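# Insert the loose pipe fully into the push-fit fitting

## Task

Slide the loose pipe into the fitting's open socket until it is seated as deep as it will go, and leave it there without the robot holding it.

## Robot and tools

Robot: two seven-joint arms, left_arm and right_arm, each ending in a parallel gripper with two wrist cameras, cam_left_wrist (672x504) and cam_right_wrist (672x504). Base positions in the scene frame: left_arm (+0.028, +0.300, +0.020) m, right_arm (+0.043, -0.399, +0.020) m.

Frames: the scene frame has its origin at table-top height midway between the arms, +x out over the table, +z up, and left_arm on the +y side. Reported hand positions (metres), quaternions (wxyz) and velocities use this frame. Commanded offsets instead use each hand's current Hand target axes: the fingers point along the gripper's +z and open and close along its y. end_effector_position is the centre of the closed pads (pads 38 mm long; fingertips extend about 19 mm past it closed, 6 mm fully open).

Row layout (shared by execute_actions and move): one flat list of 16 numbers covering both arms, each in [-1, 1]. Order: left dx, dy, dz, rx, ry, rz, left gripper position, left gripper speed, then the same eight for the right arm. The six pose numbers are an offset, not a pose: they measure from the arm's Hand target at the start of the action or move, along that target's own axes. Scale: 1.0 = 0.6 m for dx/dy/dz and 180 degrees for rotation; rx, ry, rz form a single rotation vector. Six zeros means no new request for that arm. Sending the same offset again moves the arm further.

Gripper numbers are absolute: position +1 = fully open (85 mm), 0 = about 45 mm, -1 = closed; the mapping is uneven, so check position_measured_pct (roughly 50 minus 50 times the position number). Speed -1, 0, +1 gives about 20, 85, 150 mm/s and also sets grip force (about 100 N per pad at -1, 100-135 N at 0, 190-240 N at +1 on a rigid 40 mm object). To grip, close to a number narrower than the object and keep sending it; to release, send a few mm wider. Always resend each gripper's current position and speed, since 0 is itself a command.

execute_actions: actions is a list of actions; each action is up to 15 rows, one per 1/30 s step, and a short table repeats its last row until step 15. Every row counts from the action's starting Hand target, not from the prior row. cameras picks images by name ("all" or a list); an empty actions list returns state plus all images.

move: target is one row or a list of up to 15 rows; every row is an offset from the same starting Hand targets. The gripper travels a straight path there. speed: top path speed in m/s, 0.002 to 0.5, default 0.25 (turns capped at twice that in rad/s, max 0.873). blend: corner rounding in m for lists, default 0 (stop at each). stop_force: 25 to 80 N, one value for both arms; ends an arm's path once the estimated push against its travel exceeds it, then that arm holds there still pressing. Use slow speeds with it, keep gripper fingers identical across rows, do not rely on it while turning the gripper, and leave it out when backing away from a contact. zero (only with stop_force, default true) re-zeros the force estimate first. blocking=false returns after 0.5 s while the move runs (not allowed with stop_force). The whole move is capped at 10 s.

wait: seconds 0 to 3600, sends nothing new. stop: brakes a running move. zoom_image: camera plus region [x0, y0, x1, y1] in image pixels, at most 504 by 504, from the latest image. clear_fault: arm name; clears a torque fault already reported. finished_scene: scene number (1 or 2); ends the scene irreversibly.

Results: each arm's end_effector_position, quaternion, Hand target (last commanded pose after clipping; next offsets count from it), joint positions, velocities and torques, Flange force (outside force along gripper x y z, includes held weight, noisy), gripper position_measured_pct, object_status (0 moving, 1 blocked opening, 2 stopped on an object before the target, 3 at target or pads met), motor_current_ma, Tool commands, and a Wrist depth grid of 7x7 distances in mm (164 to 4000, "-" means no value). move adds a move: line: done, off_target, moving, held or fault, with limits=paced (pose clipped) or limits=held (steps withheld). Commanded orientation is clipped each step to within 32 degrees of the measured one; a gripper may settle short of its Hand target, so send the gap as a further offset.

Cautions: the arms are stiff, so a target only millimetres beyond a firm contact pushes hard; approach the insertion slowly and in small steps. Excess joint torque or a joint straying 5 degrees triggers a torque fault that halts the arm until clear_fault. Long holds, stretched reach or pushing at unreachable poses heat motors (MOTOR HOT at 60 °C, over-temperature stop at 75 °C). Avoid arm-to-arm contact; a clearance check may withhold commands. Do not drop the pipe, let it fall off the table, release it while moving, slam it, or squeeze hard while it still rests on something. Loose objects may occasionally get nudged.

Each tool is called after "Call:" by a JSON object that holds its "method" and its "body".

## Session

Call:
{"method": "execute_actions", "body": {"actions": []}}

Scene clock: 0.00 s.
left_arm: end_effector_position=(+0.5448, +0.4378, +0.2819) position_measured_pct=0.0 object_status=3 motor_current_ma=0 end_effector_quat_wxyz=(+0.005, +0.036, +0.999, -0.005) | right_arm: end_effector_position=(+0.7081, -0.2215, +0.2110) position_measured_pct=0.0 object_status=3 motor_current_ma=0 end_effector_quat_wxyz=(-0.488, +0.669, +0.512, +0.227)
Joint positions: left_arm=[-0.384 0.566 0.096 1.224 -0.039 1.348 1.219] | right_arm=[0.075 1.458 -0.074 0.14 -1.037 1.841 -0.321]
Joint velocities: within noise
Joint torques (N m): no reading
Flange force (N): no reading
Wrist depth (mm): cam_left_wrist=[430 427 427 426 425 424 423 / 429 427 427 426 425 425 424 / 429 428 427 427 426 425 424 / 431 429 429 428 426 424 424 / 431 431 429 428 428 427 425 / 432 431 429 429 428 426 427 / 432 431 431 429 429 427 426] | cam_right_wrist=[3128 3028 2895 2973 2987 1051 1933 / 3219 3219 3157 1237 1005 831 711 / 3453 2934 1145 913 789 683 593 / 1373 1056 866 729 636 568 506 / 974 801 699 619 547 493 442 / 774 661 590 530 480 432 391 / 657 579 525 473 428 391 359]
Hand target: left_arm +0.5448, +0.4378, +0.2819; +0.005, +0.036, +0.999, -0.005 | right_arm +0.7081, -0.2215, +0.2110; -0.488, +0.669, +0.512, +0.227
Tool commands: left_gripper/position=+1.0 left_gripper/speed=+1.0 right_gripper/position=+1.0 right_gripper/speed=+1.0
camera_calibration:
cam_left_wrist: T_world_to_cam=[[0.07838, 0.99677, -0.01778, -0.47243], [0.99654, -0.07784, 0.02928, -0.4649], [0.0278, -0.02001, -0.99941, 0.42527]] pos_world=[0.48849, 0.44322, 0.43023]
cam_right_wrist: T_world_to_cam=[[0.89467, -0.00205, -0.44672, -0.53529], [-0.39329, -0.47788, -0.78546, 0.39587], [-0.21187, 0.87842, -0.42835, 0.58019]] pos_world=[0.75753, -0.32158, 0.32034]

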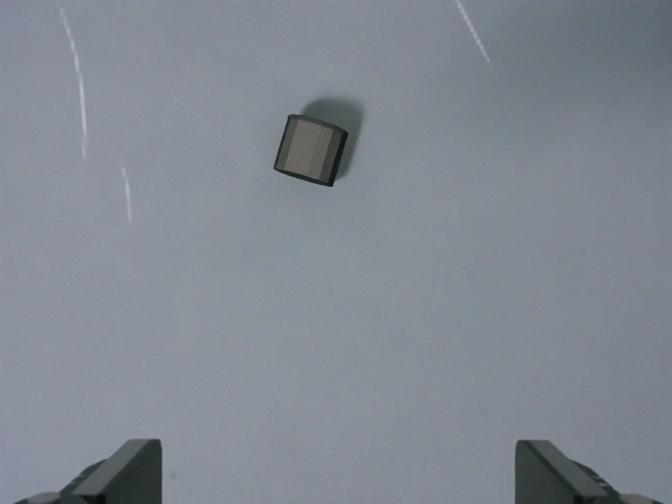

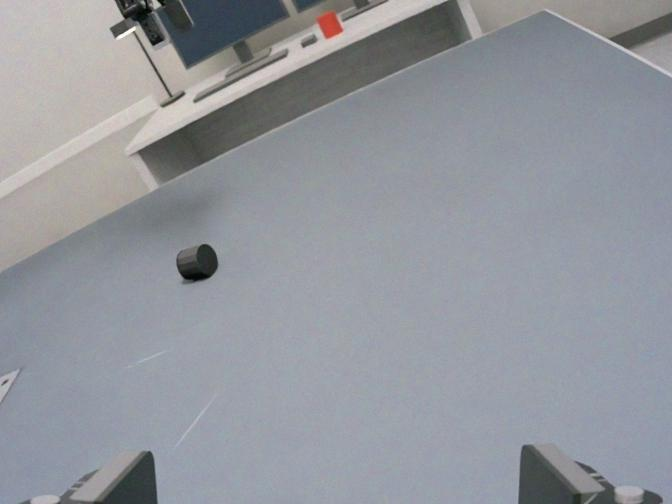

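Call:
{"method": "zoom_image", "body": {"camera": "cam_right_wrist", "region": [160, 230, 240, 290]}}

Call:
{"method": "zoom_image", "body": {"camera": "cam_left_wrist", "region": [250, 90, 370, 200]}}

Scaled by 6.300.

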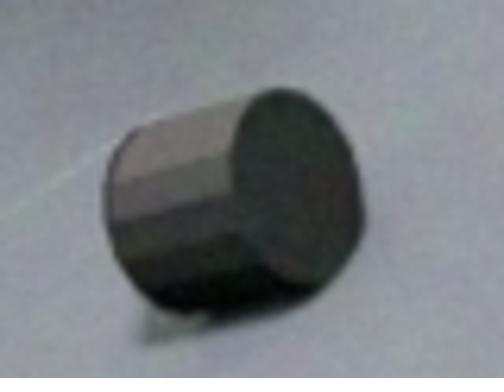

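Scaled by 4.200.

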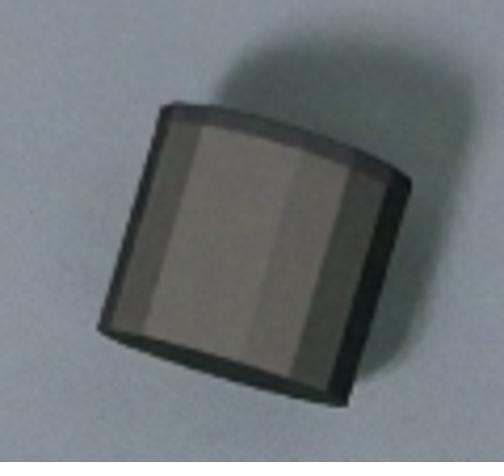

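Call:
{"method": "move", "body": {"target": [0.188,-0.032,0.252,-0.0026,0.0037,0.0882,0.5,1,-0.025,-0.634,-0.359,-0.35,-0.163,0.367,0,1], "speed": 0.4, "cameras": ["all"]}}

Scene clock: 14.37 s.
left_arm: end_effector_position=(+0.4324, +0.4251, +0.1297) position_measured_pct=25.1 object_status=3 motor_current_ma=0 end_effector_quat_wxyz=(+0.000, +0.174, +0.985, +0.000) | right_arm: end_effector_position=(+0.3998, -0.4198, +0.4496) position_measured_pct=49.8 object_status=3 motor_current_ma=0 end_effector_quat_wxyz=(+0.000, +1.000, +0.001, +0.000)
Joint positions: left_arm=[-0.466 0.52 0.128 1.876 -0.092 0.751 0.949] | right_arm=[-0.359 0.104 0.369 1.356 -0.038 1.689 -1.535]
Joint torques (N m): left_arm=[0.69 -15.47 -0.11 -6.6 0.1 0.05 0.06] | right_arm=[-0.11 -10.39 -0.21 -8.87 -0.26 0.16 0]
Flange force (N): left_arm=[3.3 -0.3 -0.5] | right_arm=[0.5 0.9 0.7]
Wrist depth (mm): cam_left_wrist=[276 276 276 275 275 275 275 / 276 276 276 276 275 275 275 / 277 276 276 276 276 276 275 / 277 276 276 276 276 276 275 / 277 276 276 276 276 276 275 / 277 277 276 238 276 276 276 / 277 277 277 276 276 276 276] | cam_right_wrist=[591 594 591 594 590 593 592 / 592 592 593 594 592 593 591 / 591 592 591 594 593 590 591 / 592 592 591 593 592 593 591 / 594 594 593 594 592 595 591 / 594 595 593 591 591 591 594 / 594 594 593 593 594 594 593]
Hand target: left_arm +0.4324, +0.4251, +0.1297; +0.000, +0.174, +0.985, +0.000 | right_arm +0.3998, -0.4198, +0.4496; +0.000, +1.000, +0.001, +0.000
Off the commanded pose: left_arm 0.000 m, 0 deg | right_arm 0.000 m, 0 deg.
move: done
cam_left_wrist: T_world_to_cam=[[0.34801, 0.93746, -0.00809, -0.54637], [0.93737, -0.34781, 0.01896, -0.20777], [0.01496, -0.01418, -0.99979, 0.27917]] pos_world=[0.38072, 0.4439, 0.27863]
cam_right_wrist: T_world_to_cam=[[-0.02503, -0.99963, -0.01065, -0.40041], [-0.99958, 0.02487, 0.01497, 0.46074], [-0.0147, 0.01102, -0.99983, 0.60521]] pos_world=[0.45942, -0.41839, 0.59395]

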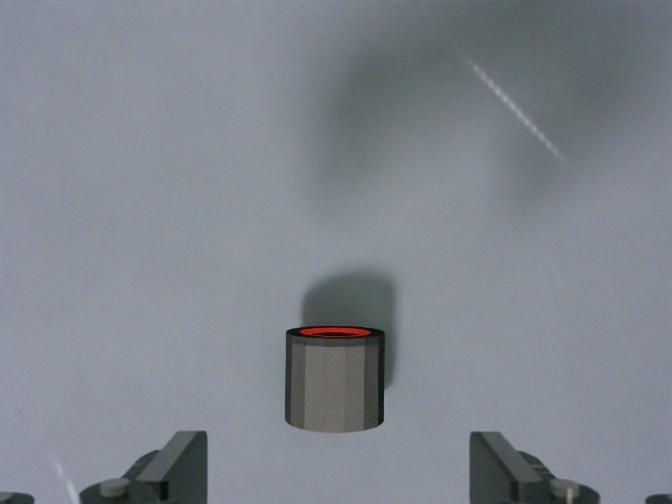

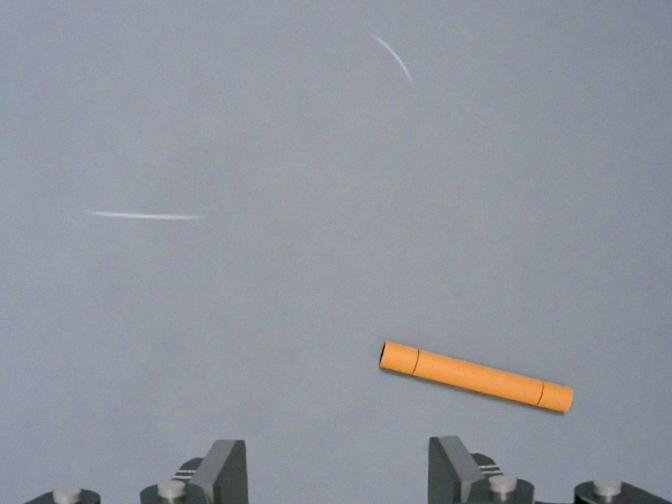

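Call:
{"method": "move", "body": {"target": [0.005,0,0.178,0,0,0,0.5,1,-0.131,0.292,0.549,0,0,0.587,0,1], "speed": 0.35}}

Call:
{"method": "move", "body": {"target": [0,0,0,0,0,0,-0.6,-1,0,0,0,0,0,0,0,1], "cameras": ["all"]}}

Scene clock: 29.67 s.
left_arm: end_effector_position=(+0.4296, +0.4261, +0.0229) position_measured_pct=25.1 object_status=3 motor_current_ma=0 end_effector_quat_wxyz=(+0.000, +0.174, +0.985, +0.000) | right_arm: end_effector_position=(+0.3218, -0.5951, +0.1201) position_measured_pct=49.8 object_status=3 motor_current_ma=0 end_effector_quat_wxyz=(+0.000, -0.605, +0.796, +0.000)
Joint positions: left_arm=[-0.437 0.738 0.083 1.954 -0.127 0.454 0.975] | right_arm=[0.05 0.466 0.616 2.164 -0.452 0.638 -2.396]
Joint torques (N m): left_arm=[0.7 -16.89 -0.19 -4.56 0.07 0.09 0.06] | right_arm=[-0.14 -12.05 1.51 -4.71 -0.21 0.17 -0.03]
Flange force (N): left_arm=[3.6 0.1 -1.3] | right_arm=[0.4 0.1 -0.5]
Wrist depth (mm): cam_left_wrist=[169 169 169 169 169 169 169 / 169 169 169 169 169 169 169 / 169 169 169 169 169 169 169 / 169 169 169 169 169 169 169 / 169 169 169 169 169 169 169 / 170 169 169 169 169 169 169 / - - - - - - -] | cam_right_wrist=[266 266 265 266 266 266 266 / 266 266 265 265 266 266 266 / 265 266 266 266 266 266 265 / 266 265 266 266 266 266 266 / 266 266 265 265 266 266 266 / 266 266 266 249 266 266 266 / 266 266 266 249 266 266 266]
Hand target: left_arm +0.4296, +0.4261, +0.0229; +0.000, +0.174, +0.985, +0.000 | right_arm +0.3218, -0.5951, +0.1201; +0.000, -0.605, +0.796, +0.000
Off the commanded pose: left_arm 0.000 m, 0 deg | right_arm 0.000 m, 0 deg.
move: done

Scene clock: 31.53 s.
left_arm: end_effector_position=(+0.4297, +0.4261, +0.0229) position_measured_pct=56.7 object_status=0 motor_current_ma=1000 end_effector_quat_wxyz=(+0.000, +0.174, +0.985, +0.000) | right_arm: end_effector_position=(+0.3218, -0.5951, +0.1201) position_measured_pct=49.8 object_status=3 motor_current_ma=0 end_effector_quat_wxyz=(+0.000, -0.605, +0.796, +0.000)
Joint positions: left_arm=[-0.437 0.738 0.083 1.954 -0.127 0.454 0.975] | right_arm=[0.05 0.466 0.616 2.164 -0.452 0.638 -2.396]
Joint torques (N m): left_arm=[0.49 -11.14 -0.63 -4.74 -0.06 -1.2 0.07] | right_arm=[-0.11 -12.12 1.6 -4.72 -0.25 0.17 0.01]
Flange force (N): left_arm=[6.5 -2.8 -17.9] | right_arm=[0.3 -0.1 -0.4]
Wrist depth (mm): cam_left_wrist=[169 169 169 169 169 169 169 / 170 169 169 169 169 169 169 / 169 169 169 169 169 169 169 / 170 169 169 169 169 169 169 / 170 170 170 169 169 169 169 / 170 170 169 169 169 169 169 / - 170 - - - - -] | cam_right_wrist=[265 266 266 265 266 266 266 / 265 265 265 266 265 266 265 / 265 266 266 266 266 265 266 / 266 265 265 265 266 266 266 / 265 266 265 266 266 266 266 / 265 266 265 249 266 266 266 / 266 266 266 249 265 266 266]
Hand target: left_arm +0.4297, +0.4261, +0.0229; +0.000, +0.174, +0.985, +0.000 | right_arm +0.3218, -0.5951, +0.1201; +0.000, -0.605, +0.796, +0.000
Off the commanded pose: left_arm 0.000 m, 0 deg | right_arm 0.000 m, 0 deg.
move: done
cam_left_wrist: T_world_to_cam=[[0.34801, 0.93746, -0.00809, -0.54714], [0.93737, -0.34781, 0.01896, -0.20289], [0.01496, -0.01418, -0.99979, 0.17234]] pos_world=[0.37802, 0.4448, 0.17173]
cam_right_wrist: T_world_to_cam=[[-0.95577, 0.29391, -0.01081, 0.48821], [0.29373, 0.95576, 0.01603, 0.5297], [0.01504, 0.01214, -0.99981, 0.26761]] pos_world=[0.307, -0.653, 0.26434]

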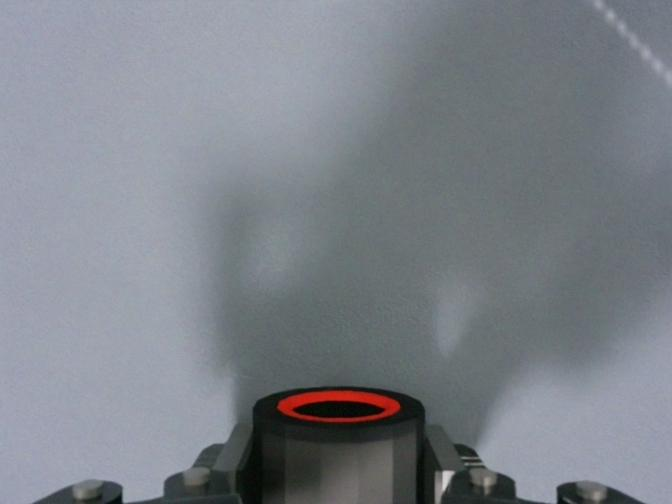

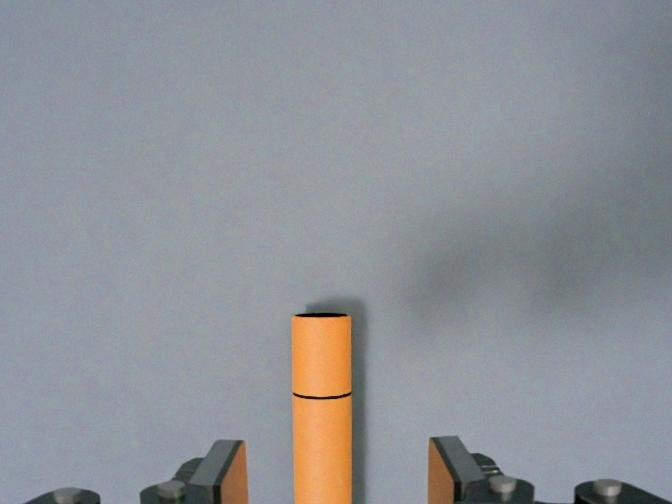

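Call:
{"method": "move", "body": {"target": [0,0,0,0,0,0,-0.6,-1,0,-0.0105,0.1668,0,0,0,0,1], "cameras": ["cam_right_wrist"]}}

Call:
{"method": "move", "body": {"target": [0,0,0,0,0,0,-0.6,-1,0,0,0,0,0,0,-1,-1], "cameras": ["cam_right_wrist"]}}

Scene clock: 39.80 s.
left_arm: end_effector_position=(+0.4297, +0.4261, +0.0229) position_measured_pct=56.7 object_status=2 motor_current_ma=50 end_effector_quat_wxyz=(+0.000, +0.174, +0.985, +0.000) | right_arm: end_effector_position=(+0.3279, -0.5968, +0.0200) position_measured_pct=49.8 object_status=3 motor_current_ma=0 end_effector_quat_wxyz=(+0.000, -0.605, +0.796, +0.000)
Joint positions: left_arm=[-0.437 0.738 0.083 1.954 -0.127 0.454 0.975] | right_arm=[0.258 0.705 0.342 2.209 -0.72 0.336 -2.168]
Joint torques (N m): left_arm=[0.39 -11.17 -0.76 -4.71 -0.03 -1.24 0.07] | right_arm=[-0.04 -14.7 1.26 -2.11 -0.26 0.13 0.02]
Flange force (N): left_arm=[6.2 -2.8 -17.9] | right_arm=[0.5 -1.4 -1.5]
Wrist depth (mm): cam_left_wrist=[169 169 169 169 169 169 169 / 169 169 169 169 169 169 169 / 169 169 169 169 169 169 169 / 169 169 169 169 169 169 169 / 170 169 169 169 169 169 169 / 170 170 170 169 169 169 169 / - 170 - - - - -] | cam_right_wrist=[166 166 166 166 166 166 166 / 166 166 166 166 166 166 166 / 166 166 166 166 166 166 166 / 166 166 166 166 166 166 166 / 166 166 166 166 166 166 166 / 166 166 166 - 166 166 166 / - 166 166 - 166 166 -]
Hand target: left_arm +0.4297, +0.4261, +0.0229; +0.000, +0.174, +0.985, +0.000 | right_arm +0.3279, -0.5968, +0.0200; +0.000, -0.605, +0.796, +0.000
Off the commanded pose: left_arm 0.000 m, 0 deg | right_arm 0.000 m, 0 deg.
move: done
cam_right_wrist: T_world_to_cam=[[-0.95577, 0.29391, -0.01081, 0.49345], [0.29373, 0.95576, 0.01603, 0.53114], [0.01504, 0.01214, -0.99981, 0.16755]] pos_world=[0.3131, -0.6547, 0.16434]

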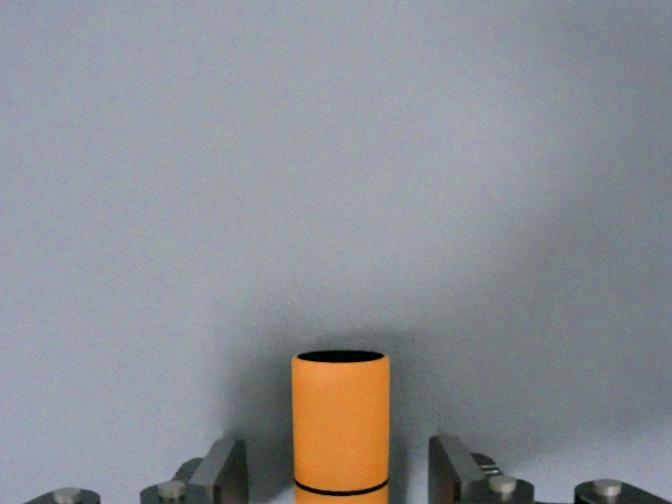

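Scene clock: 41.50 s.
left_arm: end_effector_position=(+0.4297, +0.4261, +0.0229) position_measured_pct=56.7 object_status=2 motor_current_ma=50 end_effector_quat_wxyz=(+0.000, +0.174, +0.985, +0.000) | right_arm: end_effector_position=(+0.3279, -0.5967, +0.0200) position_measured_pct=76.6 object_status=0 motor_current_ma=1000 end_effector_quat_wxyz=(+0.000, -0.605, +0.796, +0.000)
Joint positions: left_arm=[-0.437 0.738 0.083 1.954 -0.127 0.454 0.975] | right_arm=[0.258 0.705 0.342 2.209 -0.72 0.336 -2.168]
Joint torques (N m): left_arm=[0.33 -11.15 -0.8 -4.8 -0.03 -1.22 0.08] | right_arm=[-0.16 -9.27 0.24 -3.29 -0.61 -0.96 -0.07]
Flange force (N): left_arm=[6.4 -3.2 -17.9] | right_arm=[-0.4 3.2 -21.4]
Wrist depth (mm): cam_left_wrist=[169 169 169 169 169 169 169 / 169 169 169 169 169 169 169 / 169 169 169 169 169 169 169 / 169 169 169 169 169 169 169 / 170 169 169 169 169 169 169 / 170 170 170 169 169 169 169 / - 170 - - - - -] | cam_right_wrist=[166 166 166 166 166 166 166 / 166 166 166 166 166 166 166 / 166 166 166 166 166 166 166 / 166 166 166 166 166 166 166 / 166 166 166 166 166 166 166 / 166 166 166 - 166 166 166 / - 166 166 - 166 166 -]
Hand target: left_arm +0.4297, +0.4261, +0.0229; +0.000, +0.174, +0.985, +0.000 | right_arm +0.3279, -0.5968, +0.0200; +0.000, -0.605, +0.796, +0.000
Off the commanded pose: left_arm 0.000 m, 0 deg | right_arm 0.000 m, 0 deg.
move: done
cam_right_wrist: T_world_to_cam=[[-0.95577, 0.29391, -0.01068, 0.49343], [0.29373, 0.95575, 0.01609, 0.53113], [0.01494, 0.01224, -0.99981, 0.16755]] pos_world=[0.3131, -0.6547, 0.16424]

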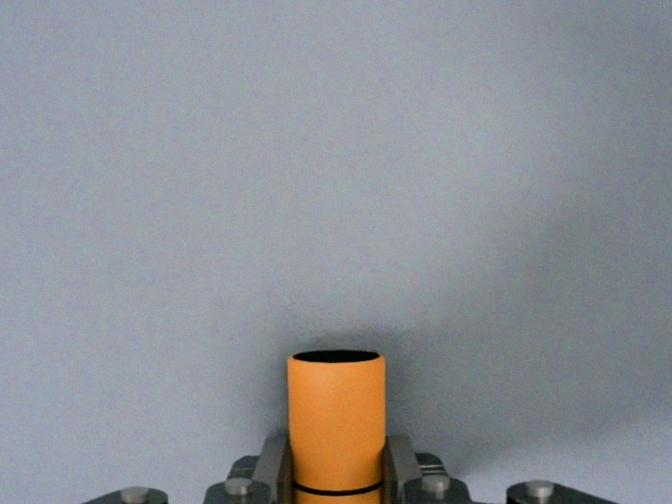

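Call:
{"method": "move", "body": {"target": [[0,0,-0.1345,0,0,0,-0.6,-1,0,0,-0.1497,0,0,0,-1,-1],[-0.2487,-0.488,-0.1345,0,0,-0.6724,-0.6,-1,-0.9007,-0.0515,-0.1497,0,0,-0.1508,-1,-1]], "speed": [0.15,0.3], "blend": [0.02,0], "cameras": ["all"]}}

Call:
{"method": "zoom_image", "body": {"camera": "cam_left_wrist", "region": [220, 290, 460, 504]}}

Scene clock: 50.97 s.
left_arm: end_effector_position=(+0.4696, +0.0999, +0.1037) position_measured_pct=56.7 object_status=2 motor_current_ma=50 end_effector_quat_wxyz=(+0.000, +0.772, -0.636, +0.000) | right_arm: end_effector_position=(+0.5023, -0.0843, +0.1101) position_measured_pct=76.6 object_status=2 motor_current_ma=50 end_effector_quat_wxyz=(+0.000, +0.775, -0.632, +0.000)
Joint positions: left_arm=[0.652 0.708 -0.463 1.671 0.394 0.857 3.372] | right_arm=[-0.949 0.843 0.508 1.405 -0.444 1.007 -3.255]
Joint torques (N m): left_arm=[0.63 -18.68 -3.27 -7.06 0.16 0.02 0.07] | right_arm=[-0.14 -21.67 3.09 -7.03 -0.22 0.21 -0.04]
Flange force (N): left_arm=[-2.8 1.3 1.8] | right_arm=[0.3 -0.1 1.4]
Wrist depth (mm): cam_left_wrist=[249 249 249 - 249 249 249 / 248 249 249 - 249 249 249 / 249 249 249 - 250 250 250 / 249 249 249 - 250 250 250 / 249 250 250 250 250 250 250 / 250 250 250 250 250 250 251 / 250 250 - - - 251 251] | cam_right_wrist=[255 255 255 255 255 255 255 / 255 255 255 255 255 255 256 / 255 255 255 255 255 255 255 / 255 255 255 255 255 255 255 / 255 255 255 255 255 255 255 / 255 255 255 - 255 255 255 / 255 255 255 - 255 255 255]
Hand target: left_arm +0.4696, +0.1000, +0.1037; +0.000, +0.772, -0.636, +0.000 | right_arm +0.5023, -0.0844, +0.1101; +0.000, +0.775, -0.632, +0.000
Off the commanded pose: left_arm 0.000 m, 0 deg | right_arm 0.000 m, 0 deg.
move: done
cam_left_wrist: T_world_to_cam=[[-0.98268, -0.18512, -0.00847, 0.48252], [-0.18525, 0.98253, 0.01786, 0.03904], [0.00501, 0.01911, -0.99981, 0.24928]] pos_world=[0.48015, 0.0462, 0.25262]
cam_right_wrist: T_world_to_cam=[[-0.98458, -0.17461, -0.01088, 0.48543], [-0.17477, 0.98448, 0.01574, 0.22651], [0.00797, 0.01739, -0.99982, 0.25267]] pos_world=[0.51551, -0.14263, 0.25434]

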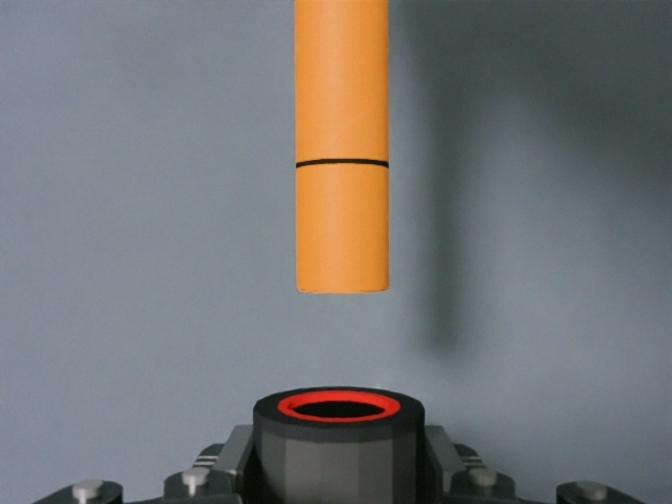

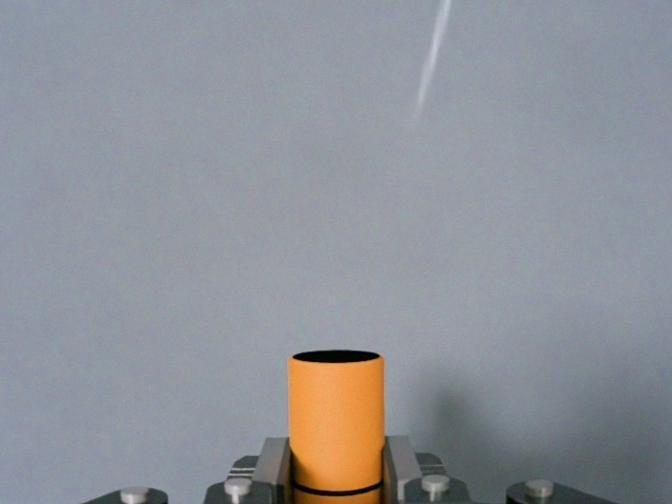

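Scaled by 2.100.

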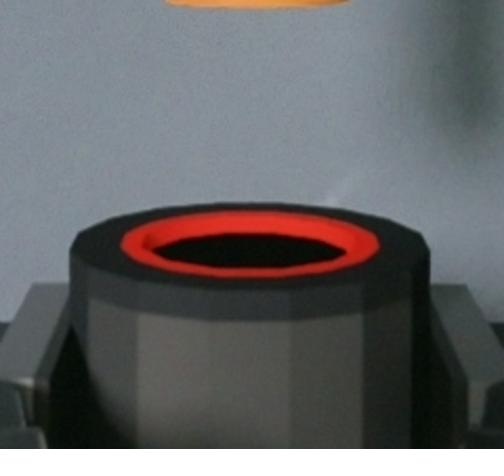

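Call:
{"method": "move", "body": {"target": [0,0,0,0,0,0,-0.6,-1,-0.108,-0.0015,0,0,0,0,-1,-1], "speed": 0.03, "stop_force": 55, "cameras": ["cam_left_wrist"]}}

Call:
{"method": "zoom_image", "body": {"camera": "cam_left_wrist", "region": [220, 290, 460, 504]}}

Scene clock: 59.60 s.
left_arm: end_effector_position=(+0.4696, +0.1000, +0.1037) position_measured_pct=56.7 object_status=2 motor_current_ma=50 end_effector_quat_wxyz=(+0.000, +0.772, -0.636, +0.000) | right_arm: end_effector_position=(+0.4901, -0.0207, +0.1101) position_measured_pct=76.6 object_status=2 motor_current_ma=50 end_effector_quat_wxyz=(+0.000, +0.775, -0.632, +0.000)
Joint positions: left_arm=[0.652 0.708 -0.463 1.671 0.394 0.857 3.372] | right_arm=[-1.028 0.902 0.512 1.276 -0.452 1.076 -3.376]
Joint torques (N m): left_arm=[22.01 -27.47 18.05 -22.8 12.7 -3.17 0.09] | right_arm=[-25.9 -30.21 -18.88 -23.64 -15.01 -4.53 -0.21]
Flange force (N): left_arm=[-55.8 -0.4 3.4] | right_arm=[52.9 4.0 -0.2]
Wrist depth (mm): cam_left_wrist=[247 247 247 - 248 248 248 / 247 248 248 - 248 249 249 / 248 248 248 - 249 249 249 / 248 248 248 - 249 249 250 / 248 249 249 - 249 250 250 / 249 249 249 - 250 250 250 / 249 249 - - - 250 251] | cam_right_wrist=[256 255 256 255 256 256 255 / 255 255 255 255 255 256 255 / 255 255 255 255 255 255 255 / 255 254 255 255 255 255 255 / 255 254 254 254 254 255 255 / 254 254 254 - 254 254 255 / 254 254 254 - 254 254 254]
Hand target: left_arm +0.4696, +0.1000, +0.1037; +0.000, +0.772, -0.636, +0.000 | right_arm +0.4901, -0.0207, +0.1101; +0.000, +0.775, -0.632, +0.000
Off the commanded pose: left_arm 0.000 m, 0 deg | right_arm 0.000 m, 0 deg.
move: done
cam_left_wrist: T_world_to_cam=[[-0.98268, -0.18512, -0.00847, 0.48252], [-0.18525, 0.98253, 0.01786, 0.03904], [0.00501, 0.01911, -0.99981, 0.24928]] pos_world=[0.48015, 0.0462, 0.25262]

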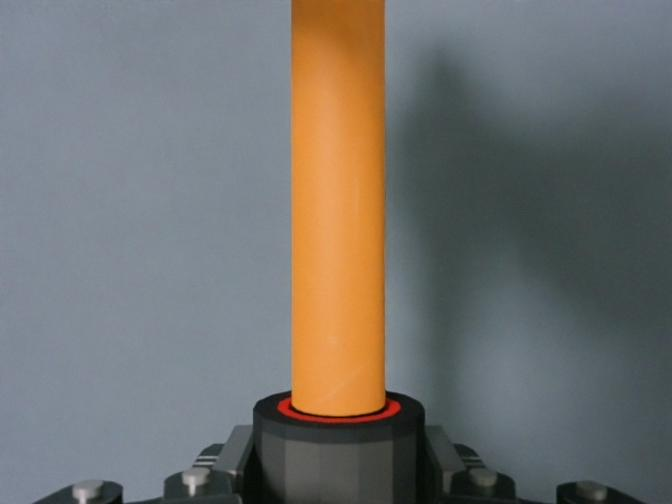

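Scaled by 2.100.

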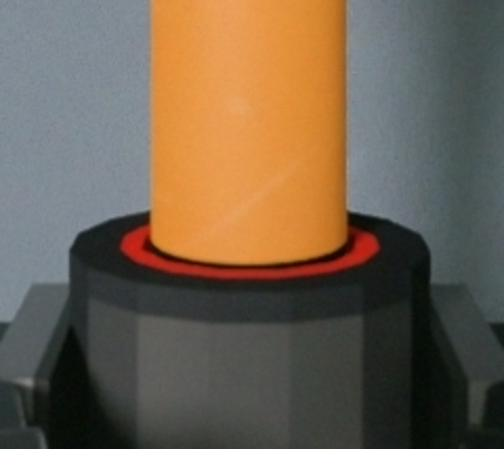

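Call:
{"method": "move", "body": {"target": [0,0,0,0,0,0,-0.6,-1,-0.006,0,0,0,0,0,-1,-1], "speed": 0.015, "stop_force": 40, "cameras": ["cam_left_wrist"]}}

Call:
{"method": "zoom_image", "body": {"camera": "cam_left_wrist", "region": [220, 290, 460, 504]}}

Scene clock: 63.60 s.
left_arm: end_effector_position=(+0.4696, +0.0999, +0.1037) position_measured_pct=56.7 object_status=2 motor_current_ma=50 end_effector_quat_wxyz=(+0.000, +0.772, -0.636, +0.000) | right_arm: end_effector_position=(+0.4894, -0.0172, +0.1101) position_measured_pct=76.6 object_status=2 motor_current_ma=50 end_effector_quat_wxyz=(+0.000, +0.775, -0.632, +0.000)
Joint positions: left_arm=[0.652 0.708 -0.463 1.671 0.394 0.857 3.372] | right_arm=[-1.032 0.905 0.512 1.268 -0.452 1.08 -3.382]
Joint torques (N m): left_arm=[23.47 -28.24 19.49 -23.86 13.56 -3.27 0.05] | right_arm=[-27.42 -30.65 -20.17 -24.8 -16 -5.08 -0.29]
Flange force (N): left_arm=[-59.2 -0.5 4.1] | right_arm=[56.3 4.4 -0.8]
Wrist depth (mm): cam_left_wrist=[247 247 247 - 247 248 248 / 247 247 247 - 248 248 248 / 247 248 248 - 248 249 249 / 248 248 249 - 249 249 249 / 248 249 249 - 249 249 250 / 249 249 249 - 250 250 250 / 249 249 - - - 250 250] | cam_right_wrist=[255 256 256 256 256 256 255 / 255 255 255 255 255 256 255 / 255 255 255 255 255 255 255 / 254 254 255 255 255 255 255 / 254 255 254 254 254 255 255 / 254 254 254 - 255 254 254 / 254 254 254 - 254 254 254]
Hand target: left_arm +0.4696, +0.1000, +0.1038; +0.000, +0.772, -0.636, +0.000 | right_arm +0.4894, -0.0172, +0.1101; +0.000, +0.775, -0.632, +0.000
Off the commanded pose: left_arm 0.000 m, 0 deg | right_arm 0.000 m, 0 deg.
move: done
cam_left_wrist: T_world_to_cam=[[-0.98268, -0.18512, -0.00847, 0.4825], [-0.18525, 0.98253, 0.01786, 0.03914], [0.00501, 0.01911, -0.99981, 0.24929]] pos_world=[0.48015, 0.0461, 0.25262]

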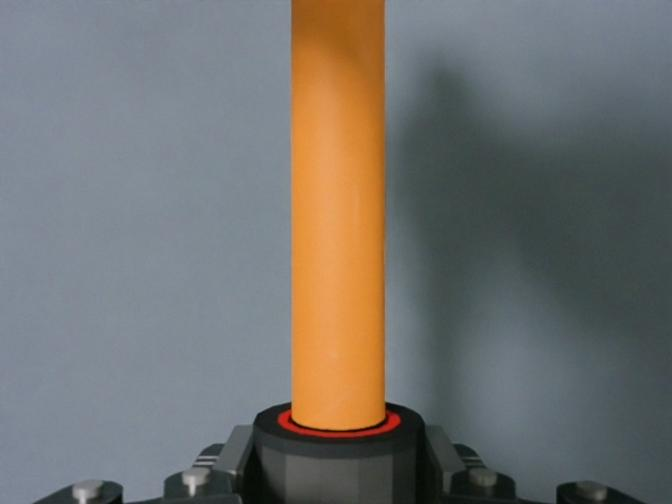

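Scaled by 2.100.

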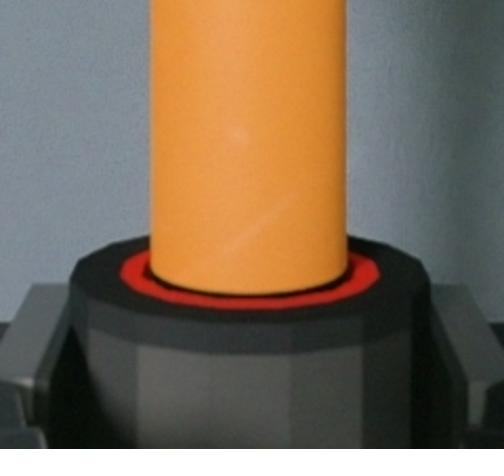

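Call:
{"method": "move", "body": {"target": [0,0,0,0,0,0,-0.6,-1,0.005,0,0,0,0,0,-1,-1], "speed": 0.02}}

Call:
{"method": "move", "body": {"target": [0,0,0,0,0,0,0.2,0,0,0,0,0,0,0,-1,-1]}}

Call:
{"method": "move", "body": {"target": [0,0,-0.15,0,0,0,0.2,0,0,0,0,0,0,0,-1,-1]}}

Call:
{"method": "move", "body": {"target": [[0,0,0,0,0,0,0.2,0,0,0,0.1,0,-0.0178,0,-1,-1],[0,0,0,0,0,0,0.2,0,0,0,0.1443,0,-0.0178,0,-1,-1]], "speed": [0.15,0.03], "blend": [0.005,0], "cameras": ["all"]}}

Scene clock: 69.23 s.
left_arm: end_effector_position=(+0.4697, +0.0998, +0.1038) position_measured_pct=56.7 object_status=2 motor_current_ma=50 end_effector_quat_wxyz=(+0.000, +0.772, -0.636, +0.001) | right_arm: end_effector_position=(+0.4900, -0.0201, +0.1101) position_measured_pct=76.6 object_status=2 motor_current_ma=50 end_effector_quat_wxyz=(+0.000, +0.775, -0.632, +0.000)
Joint positions: left_arm=[0.652 0.707 -0.463 1.671 0.394 0.857 3.372] | right_arm=[-1.029 0.903 0.512 1.275 -0.452 1.076 -3.377]
Joint torques (N m): left_arm=[15.94 -25.67 11.99 -18.85 9.23 -2.37 0.06] | right_arm=[-18.75 -27.46 -12.91 -18.72 -10.9 -3.11 -0.14]
Flange force (N): left_arm=[-41.0 0.6 4.1] | right_arm=[38.2 2.8 -0.9]
Wrist depth (mm): cam_left_wrist=[247 248 247 - 248 249 248 / 248 248 248 - 249 248 249 / 248 248 248 - 249 249 249 / 248 249 249 - 249 249 250 / 249 249 249 - 249 250 250 / 249 249 250 - 250 250 250 / 250 249 - - - 250 251] | cam_right_wrist=[256 256 256 256 256 255 256 / 255 255 255 255 255 256 255 / 255 255 255 255 255 255 255 / 255 254 255 255 255 255 255 / 255 255 255 255 255 255 255 / 254 254 255 - 255 254 255 / 255 254 254 - 254 255 255]
Hand target: left_arm +0.4696, +0.0999, +0.1037; +0.000, +0.772, -0.636, +0.000 | right_arm +0.4900, -0.0201, +0.1101; +0.000, +0.775, -0.632, +0.000
Off the commanded pose: left_arm 0.000 m, 0 deg | right_arm 0.000 m, 0 deg.
move: done

Scene clock: 69.73 s.
left_arm: end_effector_position=(+0.4696, +0.0999, +0.1037) position_measured_pct=39.8 object_status=3 motor_current_ma=0 end_effector_quat_wxyz=(+0.000, +0.772, -0.636, +0.000) | right_arm: end_effector_position=(+0.4900, -0.0201, +0.1101) position_measured_pct=76.6 object_status=2 motor_current_ma=50 end_effector_quat_wxyz=(+0.000, +0.775, -0.632, +0.000)
Joint positions: left_arm=[0.652 0.708 -0.463 1.671 0.394 0.857 3.372] | right_arm=[-1.029 0.902 0.512 1.275 -0.452 1.076 -3.377]
Joint torques (N m): left_arm=[0.72 -18.42 -3.16 -7.01 0.16 0.06 0.02] | right_arm=[-0.12 -23.32 3.22 -7.57 -0.3 0.22 -0.02]
Flange force (N): left_arm=[-3.0 1.4 1.3] | right_arm=[0.4 0.4 2.2]
Wrist depth (mm): cam_left_wrist=[248 249 249 - 249 249 250 / 249 249 249 - 249 250 250 / 249 249 249 - 250 250 250 / 249 249 249 - 250 250 250 / 250 250 250 - 250 250 251 / 250 250 250 - 251 251 250 / 250 250 - - - 251 251] | cam_right_wrist=[256 255 255 255 255 255 255 / 255 255 255 255 255 255 255 / 255 255 255 255 255 255 255 / 255 255 255 255 255 255 255 / 255 255 255 255 255 255 255 / 255 255 255 - 255 255 255 / 255 255 255 - 255 255 255]
Hand target: left_arm +0.4696, +0.0999, +0.1037; +0.000, +0.772, -0.636, +0.000 | right_arm +0.4900, -0.0201, +0.1101; +0.000, +0.775, -0.632, +0.000
Off the commanded pose: left_arm 0.000 m, 0 deg | right_arm 0.000 m, 0 deg.
move: done

Scene clock: 70.47 s.
left_arm: end_effector_position=(+0.4695, +0.1000, +0.1938) position_measured_pct=39.8 object_status=3 motor_current_ma=0 end_effector_quat_wxyz=(+0.000, +0.772, -0.636, +0.000) | right_arm: end_effector_position=(+0.4900, -0.0201, +0.1101) position_measured_pct=76.6 object_status=2 motor_current_ma=50 end_effector_quat_wxyz=(+0.000, +0.775, -0.632, +0.000)
Joint positions: left_arm=[0.684 0.58 -0.514 1.564 0.311 1.079 3.442] | right_arm=[-1.029 0.903 0.512 1.275 -0.452 1.076 -3.377]
Joint torques (N m): left_arm=[0.61 -17.46 -3.1 -8.11 0.13 0.04 0.06] | right_arm=[-0.14 -23.23 3.19 -7.4 -0.3 0.19 -0.01]
Flange force (N): left_arm=[-2.2 0.9 1.2] | right_arm=[0.1 -0.3 1.9]
Wrist depth (mm): cam_left_wrist=[- - - - - - 339 / 339 339 339 229 340 339 340 / 339 339 339 233 340 340 340 / 339 339 339 233 340 341 341 / 339 339 340 233 341 341 341 / 340 340 339 224 341 341 342 / 340 340 340 224 341 341 341] | cam_right_wrist=[255 255 255 255 255 255 255 / 255 255 255 255 255 255 255 / 255 255 255 255 255 255 255 / 255 255 255 255 255 255 255 / 255 255 255 255 255 255 255 / 255 255 254 - 255 255 255 / 255 255 255 - 255 255 255]
Hand target: left_arm +0.4696, +0.1000, +0.1937; +0.000, +0.772, -0.636, +0.000 | right_arm +0.4900, -0.0201, +0.1101; +0.000, +0.775, -0.632, +0.000
Off the commanded pose: left_arm 0.000 m, 0 deg | right_arm 0.000 m, 0 deg.
move: done

Scene clock: 72.00 s.
left_arm: end_effector_position=(+0.4696, +0.1000, +0.1937) position_measured_pct=39.8 object_status=3 motor_current_ma=0 end_effector_quat_wxyz=(+0.000, +0.772, -0.636, +0.000) | right_arm: end_effector_position=(+0.4901, -0.0201, +0.0235) position_measured_pct=76.6 object_status=2 motor_current_ma=50 end_effector_quat_wxyz=(-0.018, +0.775, -0.632, -0.022)
Joint positions: left_arm=[0.684 0.58 -0.514 1.564 0.311 1.079 3.442] | right_arm=[-0.971 1.004 0.427 1.36 -0.543 0.869 -3.28]
Joint torques (N m): left_arm=[0.71 -17.5 -3.06 -8.26 0.17 0.03 0.12] | right_arm=[-0.04 -23.01 2.99 -6.22 -0.34 0.1 -0.03]
Flange force (N): left_arm=[-2.7 1.1 1.5] | right_arm=[0.0 -0.3 0.6]
Wrist depth (mm): cam_left_wrist=[338 338 - - - 339 340 / 339 339 245 180 340 340 339 / 339 339 339 339 340 340 341 / 339 339 340 340 341 340 341 / 339 339 340 321 340 341 341 / 340 340 340 303 341 340 342 / 340 340 340 341 341 341 342] | cam_right_wrist=[- - - - - - - / - - - - - - - / 164 165 165 165 165 165 165 / 166 166 166 166 166 166 166 / 166 167 167 167 167 167 167 / 167 168 168 - 168 168 168 / - 168 168 - 168 168 -]
Hand target: left_arm +0.4696, +0.1000, +0.1937; +0.000, +0.772, -0.636, +0.000 | right_arm +0.4901, -0.0201, +0.0235; -0.018, +0.775, -0.632, -0.022
Off the commanded pose: left_arm 0.000 m, 0 deg | right_arm 0.000 m, 0 deg.
move: done
cam_left_wrist: T_world_to_cam=[[-0.98268, -0.18512, -0.00847, 0.48318], [-0.18525, 0.98253, 0.01786, 0.03742], [0.00501, 0.01911, -0.99981, 0.33927]] pos_world=[0.48005, 0.0462, 0.34262]
cam_right_wrist: T_world_to_cam=[[-0.98471, -0.17397, -0.0094, 0.48373], [-0.17419, 0.9821, 0.07162, 0.16077], [-0.00322, 0.07216, -0.99739, 0.17172]] pos_world=[0.50489, -0.08613, 0.16431]

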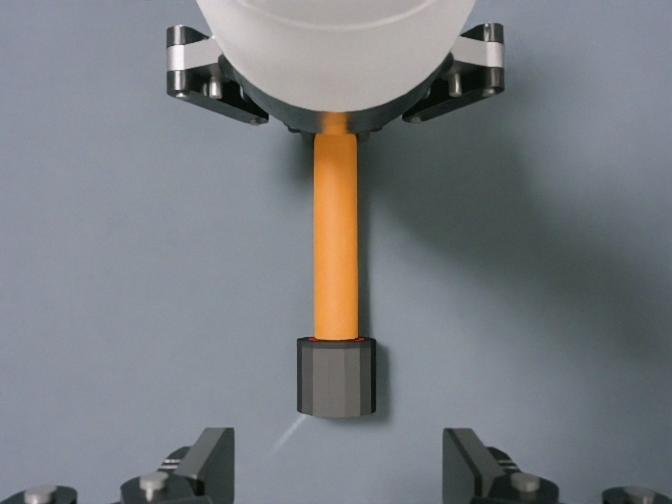

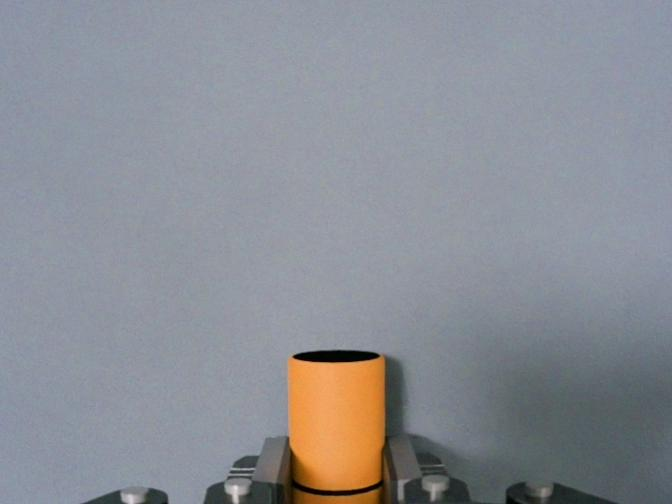

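Call:
{"method": "move", "body": {"target": [0,0,0,0,0,0,0.2,0,0,0,0.006,0,0,0,-1,-1], "speed": 0.005, "stop_force": 25}}

Call:
{"method": "move", "body": {"target": [0,0,0,0,0,0,0.2,0,0,0,-0.0015,0,0,0,-1,-1], "speed": 0.01}}

Call:
{"method": "move", "body": {"target": [0,0,0,0,0,0,0.2,0,0,0,0,0,0,0,-0.2,-1]}}

Call:
{"method": "move", "body": {"target": [-0.15,0,-0.1,0,0,0,0.2,0,0,0,-0.12,0,0,0,-0.2,-1], "cameras": ["all"]}}

Scene clock: 75.57 s.
left_arm: end_effector_position=(+0.4696, +0.1000, +0.1937) position_measured_pct=39.8 object_status=3 motor_current_ma=0 end_effector_quat_wxyz=(+0.000, +0.772, -0.636, +0.000) | right_arm: end_effector_position=(+0.4901, -0.0199, +0.0213) position_measured_pct=76.6 object_status=2 motor_current_ma=50 end_effector_quat_wxyz=(-0.018, +0.775, -0.632, -0.022)
Joint positions: left_arm=[0.684 0.58 -0.514 1.564 0.311 1.079 3.442] | right_arm=[-0.971 1.008 0.425 1.36 -0.545 0.864 -3.279]
Joint torques (N m): left_arm=[0.66 -17.5 -3.13 -8.16 0.12 0.05 0.03] | right_arm=[-0.23 -6.16 -0.4 -2 -0.48 -1.76 -0.06]
Flange force (N): left_arm=[-2.3 0.9 1.4] | right_arm=[1.1 4.3 -32.5]
Wrist depth (mm): cam_left_wrist=[338 338 - - - 340 340 / 339 339 245 184 340 340 340 / 340 339 339 339 340 340 341 / 339 339 340 340 340 340 341 / 340 339 339 318 340 341 341 / 340 340 339 303 341 341 341 / 339 340 341 341 341 341 341] | cam_right_wrist=[- - - - - - - / - - - - - - - / - - - - - - - / 165 165 165 165 165 165 165 / 166 166 165 166 165 165 166 / 167 167 167 - 166 166 167 / - 167 167 - 167 167 -]
Hand target: left_arm +0.4696, +0.1000, +0.1937; +0.000, +0.772, -0.636, +0.000 | right_arm +0.4901, -0.0199, +0.0213; -0.018, +0.775, -0.632, -0.022 (not the last commanded pose)
Off the commanded pose: left_arm 0.000 m, 0 deg | right_arm 0.001 m, 0 deg.
move: contact (right_arm)

Scene clock: 76.07 s.
left_arm: end_effector_position=(+0.4696, +0.1000, +0.1937) position_measured_pct=39.8 object_status=3 motor_current_ma=0 end_effector_quat_wxyz=(+0.000, +0.772, -0.636, +0.000) | right_arm: end_effector_position=(+0.4901, -0.0200, +0.0222) position_measured_pct=76.6 object_status=2 motor_current_ma=50 end_effector_quat_wxyz=(-0.018, +0.775, -0.632, -0.022)
Joint positions: left_arm=[0.684 0.58 -0.514 1.564 0.311 1.079 3.442] | right_arm=[-0.971 1.006 0.426 1.36 -0.544 0.866 -3.28]
Joint torques (N m): left_arm=[0.67 -17.47 -3.07 -8.21 0.16 0 0.04] | right_arm=[0.17 -15.18 1.62 -2.15 0.14 0.92 -0.04]
Flange force (N): left_arm=[-2.4 1.1 1.3] | right_arm=[-2.1 -2.0 -11.7]
Wrist depth (mm): cam_left_wrist=[339 338 - - - 339 340 / 338 339 265 184 339 340 340 / 338 339 339 339 339 340 341 / 340 339 339 339 340 341 341 / 340 340 339 318 341 341 341 / 340 339 340 304 341 341 341 / 340 341 340 341 342 342 341] | cam_right_wrist=[- - - - - - - / - - - - - - - / - - - - - - - / 165 165 165 165 165 165 165 / 166 166 166 166 166 166 166 / 167 167 167 - 167 167 167 / - 168 167 - 167 167 -]
Hand target: left_arm +0.4696, +0.1000, +0.1937; +0.000, +0.772, -0.636, +0.000 | right_arm +0.4902, -0.0199, +0.0222; -0.018, +0.775, -0.632, -0.022
Off the commanded pose: left_arm 0.000 m, 0 deg | right_arm 0.000 m, 0 deg.
move: done

Scene clock: 77.07 s.
left_arm: end_effector_position=(+0.4696, +0.1000, +0.1937) position_measured_pct=39.8 object_status=3 motor_current_ma=0 end_effector_quat_wxyz=(+0.000, +0.772, -0.636, +0.000) | right_arm: end_effector_position=(+0.4901, -0.0199, +0.0222) position_measured_pct=60.2 object_status=0 motor_current_ma=0 end_effector_quat_wxyz=(-0.018, +0.775, -0.632, -0.022)
Joint positions: left_arm=[0.684 0.58 -0.514 1.564 0.311 1.079 3.442] | right_arm=[-0.971 1.006 0.426 1.36 -0.544 0.866 -3.28]
Joint torques (N m): left_arm=[0.68 -17.52 -3.02 -8.16 0.16 0.03 0.08] | right_arm=[-0.15 -22.92 2.82 -6.06 -0.32 0.19 0]
Flange force (N): left_arm=[-2.4 0.8 1.3] | right_arm=[-0.1 -0.6 0.5]
Wrist depth (mm): cam_left_wrist=[338 339 - - - 339 340 / 339 339 266 181 271 340 340 / 339 339 339 339 340 340 340 / 339 339 339 340 340 341 341 / 339 339 340 318 340 341 341 / 340 339 340 304 341 341 341 / 340 340 341 341 341 341 341] | cam_right_wrist=[- - - - - - - / - - - - - - - / - - - - - - - / - 164 165 165 165 165 165 / 165 165 165 165 165 165 165 / 166 166 166 - 166 166 166 / - 167 167 - 167 167 -]
Hand target: left_arm +0.4696, +0.1000, +0.1937; +0.000, +0.772, -0.636, +0.000 | right_arm +0.4902, -0.0199, +0.0222; -0.018, +0.775, -0.632, -0.022
Off the commanded pose: left_arm 0.000 m, 0 deg | right_arm 0.000 m, 0 deg.
move: done

Scene clock: 77.87 s.
left_arm: end_effector_position=(+0.4523, +0.1883, +0.2537) position_measured_pct=39.8 object_status=3 motor_current_ma=0 end_effector_quat_wxyz=(+0.000, +0.772, -0.636, +0.000) | right_arm: end_effector_position=(+0.4909, -0.0239, +0.0941) position_measured_pct=60.2 object_status=3 motor_current_ma=0 end_effector_quat_wxyz=(-0.018, +0.775, -0.632, -0.022)
Joint positions: left_arm=[0.584 0.42 -0.573 1.618 0.242 1.175 3.306] | right_arm=[-0.986 0.897 0.471 1.334 -0.497 1 -3.313]
Joint torques (N m): left_arm=[0.72 -14.69 -2.68 -8.58 0.16 0.07 0.11] | right_arm=[-0.13 -22.26 2.81 -6.84 -0.34 0.22 0.01]
Flange force (N): left_arm=[-2.1 1.0 1.3] | right_arm=[0.0 -0.4 0.5]
Wrist depth (mm): cam_left_wrist=[398 399 399 399 399 399 400 / 399 399 398 399 400 399 400 / 398 398 399 400 401 400 400 / 399 399 400 400 401 401 402 / 400 399 400 401 401 401 402 / 400 401 400 400 401 402 402 / 401 401 401 401 401 403 402] | cam_right_wrist=[232 232 232 232 232 232 232 / 233 233 233 234 233 233 233 / 235 235 235 235 235 235 234 / 236 236 236 236 236 236 236 / 237 237 237 237 237 237 237 / 239 239 239 217 239 239 239 / 240 240 240 222 240 240 240]
Hand target: left_arm +0.4523, +0.1883, +0.2537; +0.000, +0.772, -0.636, +0.000 | right_arm +0.4909, -0.0239, +0.0941; -0.018, +0.775, -0.632, -0.022
Off the commanded pose: left_arm 0.000 m, 0 deg | right_arm 0.000 m, 0 deg.
move: done
cam_left_wrist: T_world_to_cam=[[-0.9827, -0.18502, -0.00837, 0.48309], [-0.18515, 0.98255, 0.01787, -0.05365], [0.00492, 0.01911, -0.99981, 0.3977]] pos_world=[0.46285, 0.1345, 0.40263]
cam_right_wrist: T_world_to_cam=[[-0.98471, -0.17395, -0.00965, 0.48457], [-0.17419, 0.98208, 0.07188, 0.15963], [-0.00302, 0.07246, -0.99737, 0.24224]] pos_world=[0.50569, -0.09003, 0.23481]

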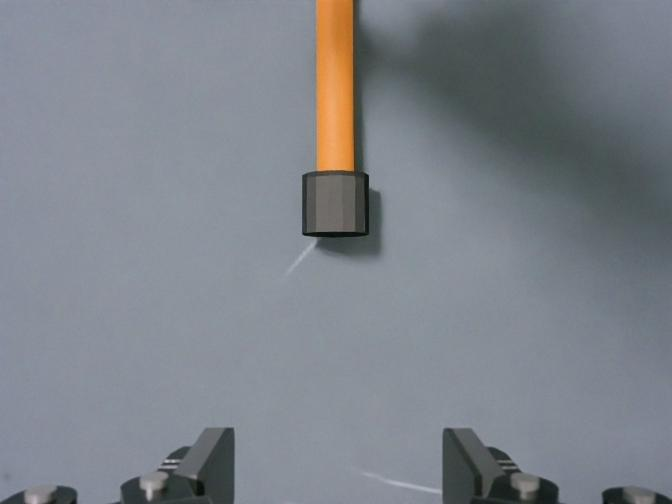

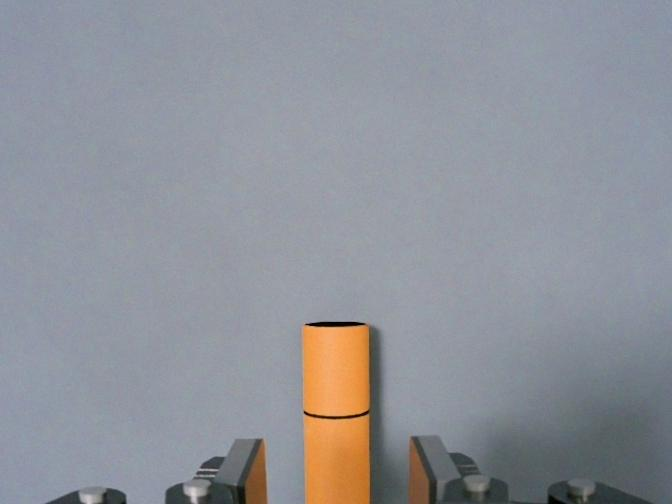

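Call:
{"method": "finished_scene", "body": {"scene": 2}}

The scene is finished: the task was done.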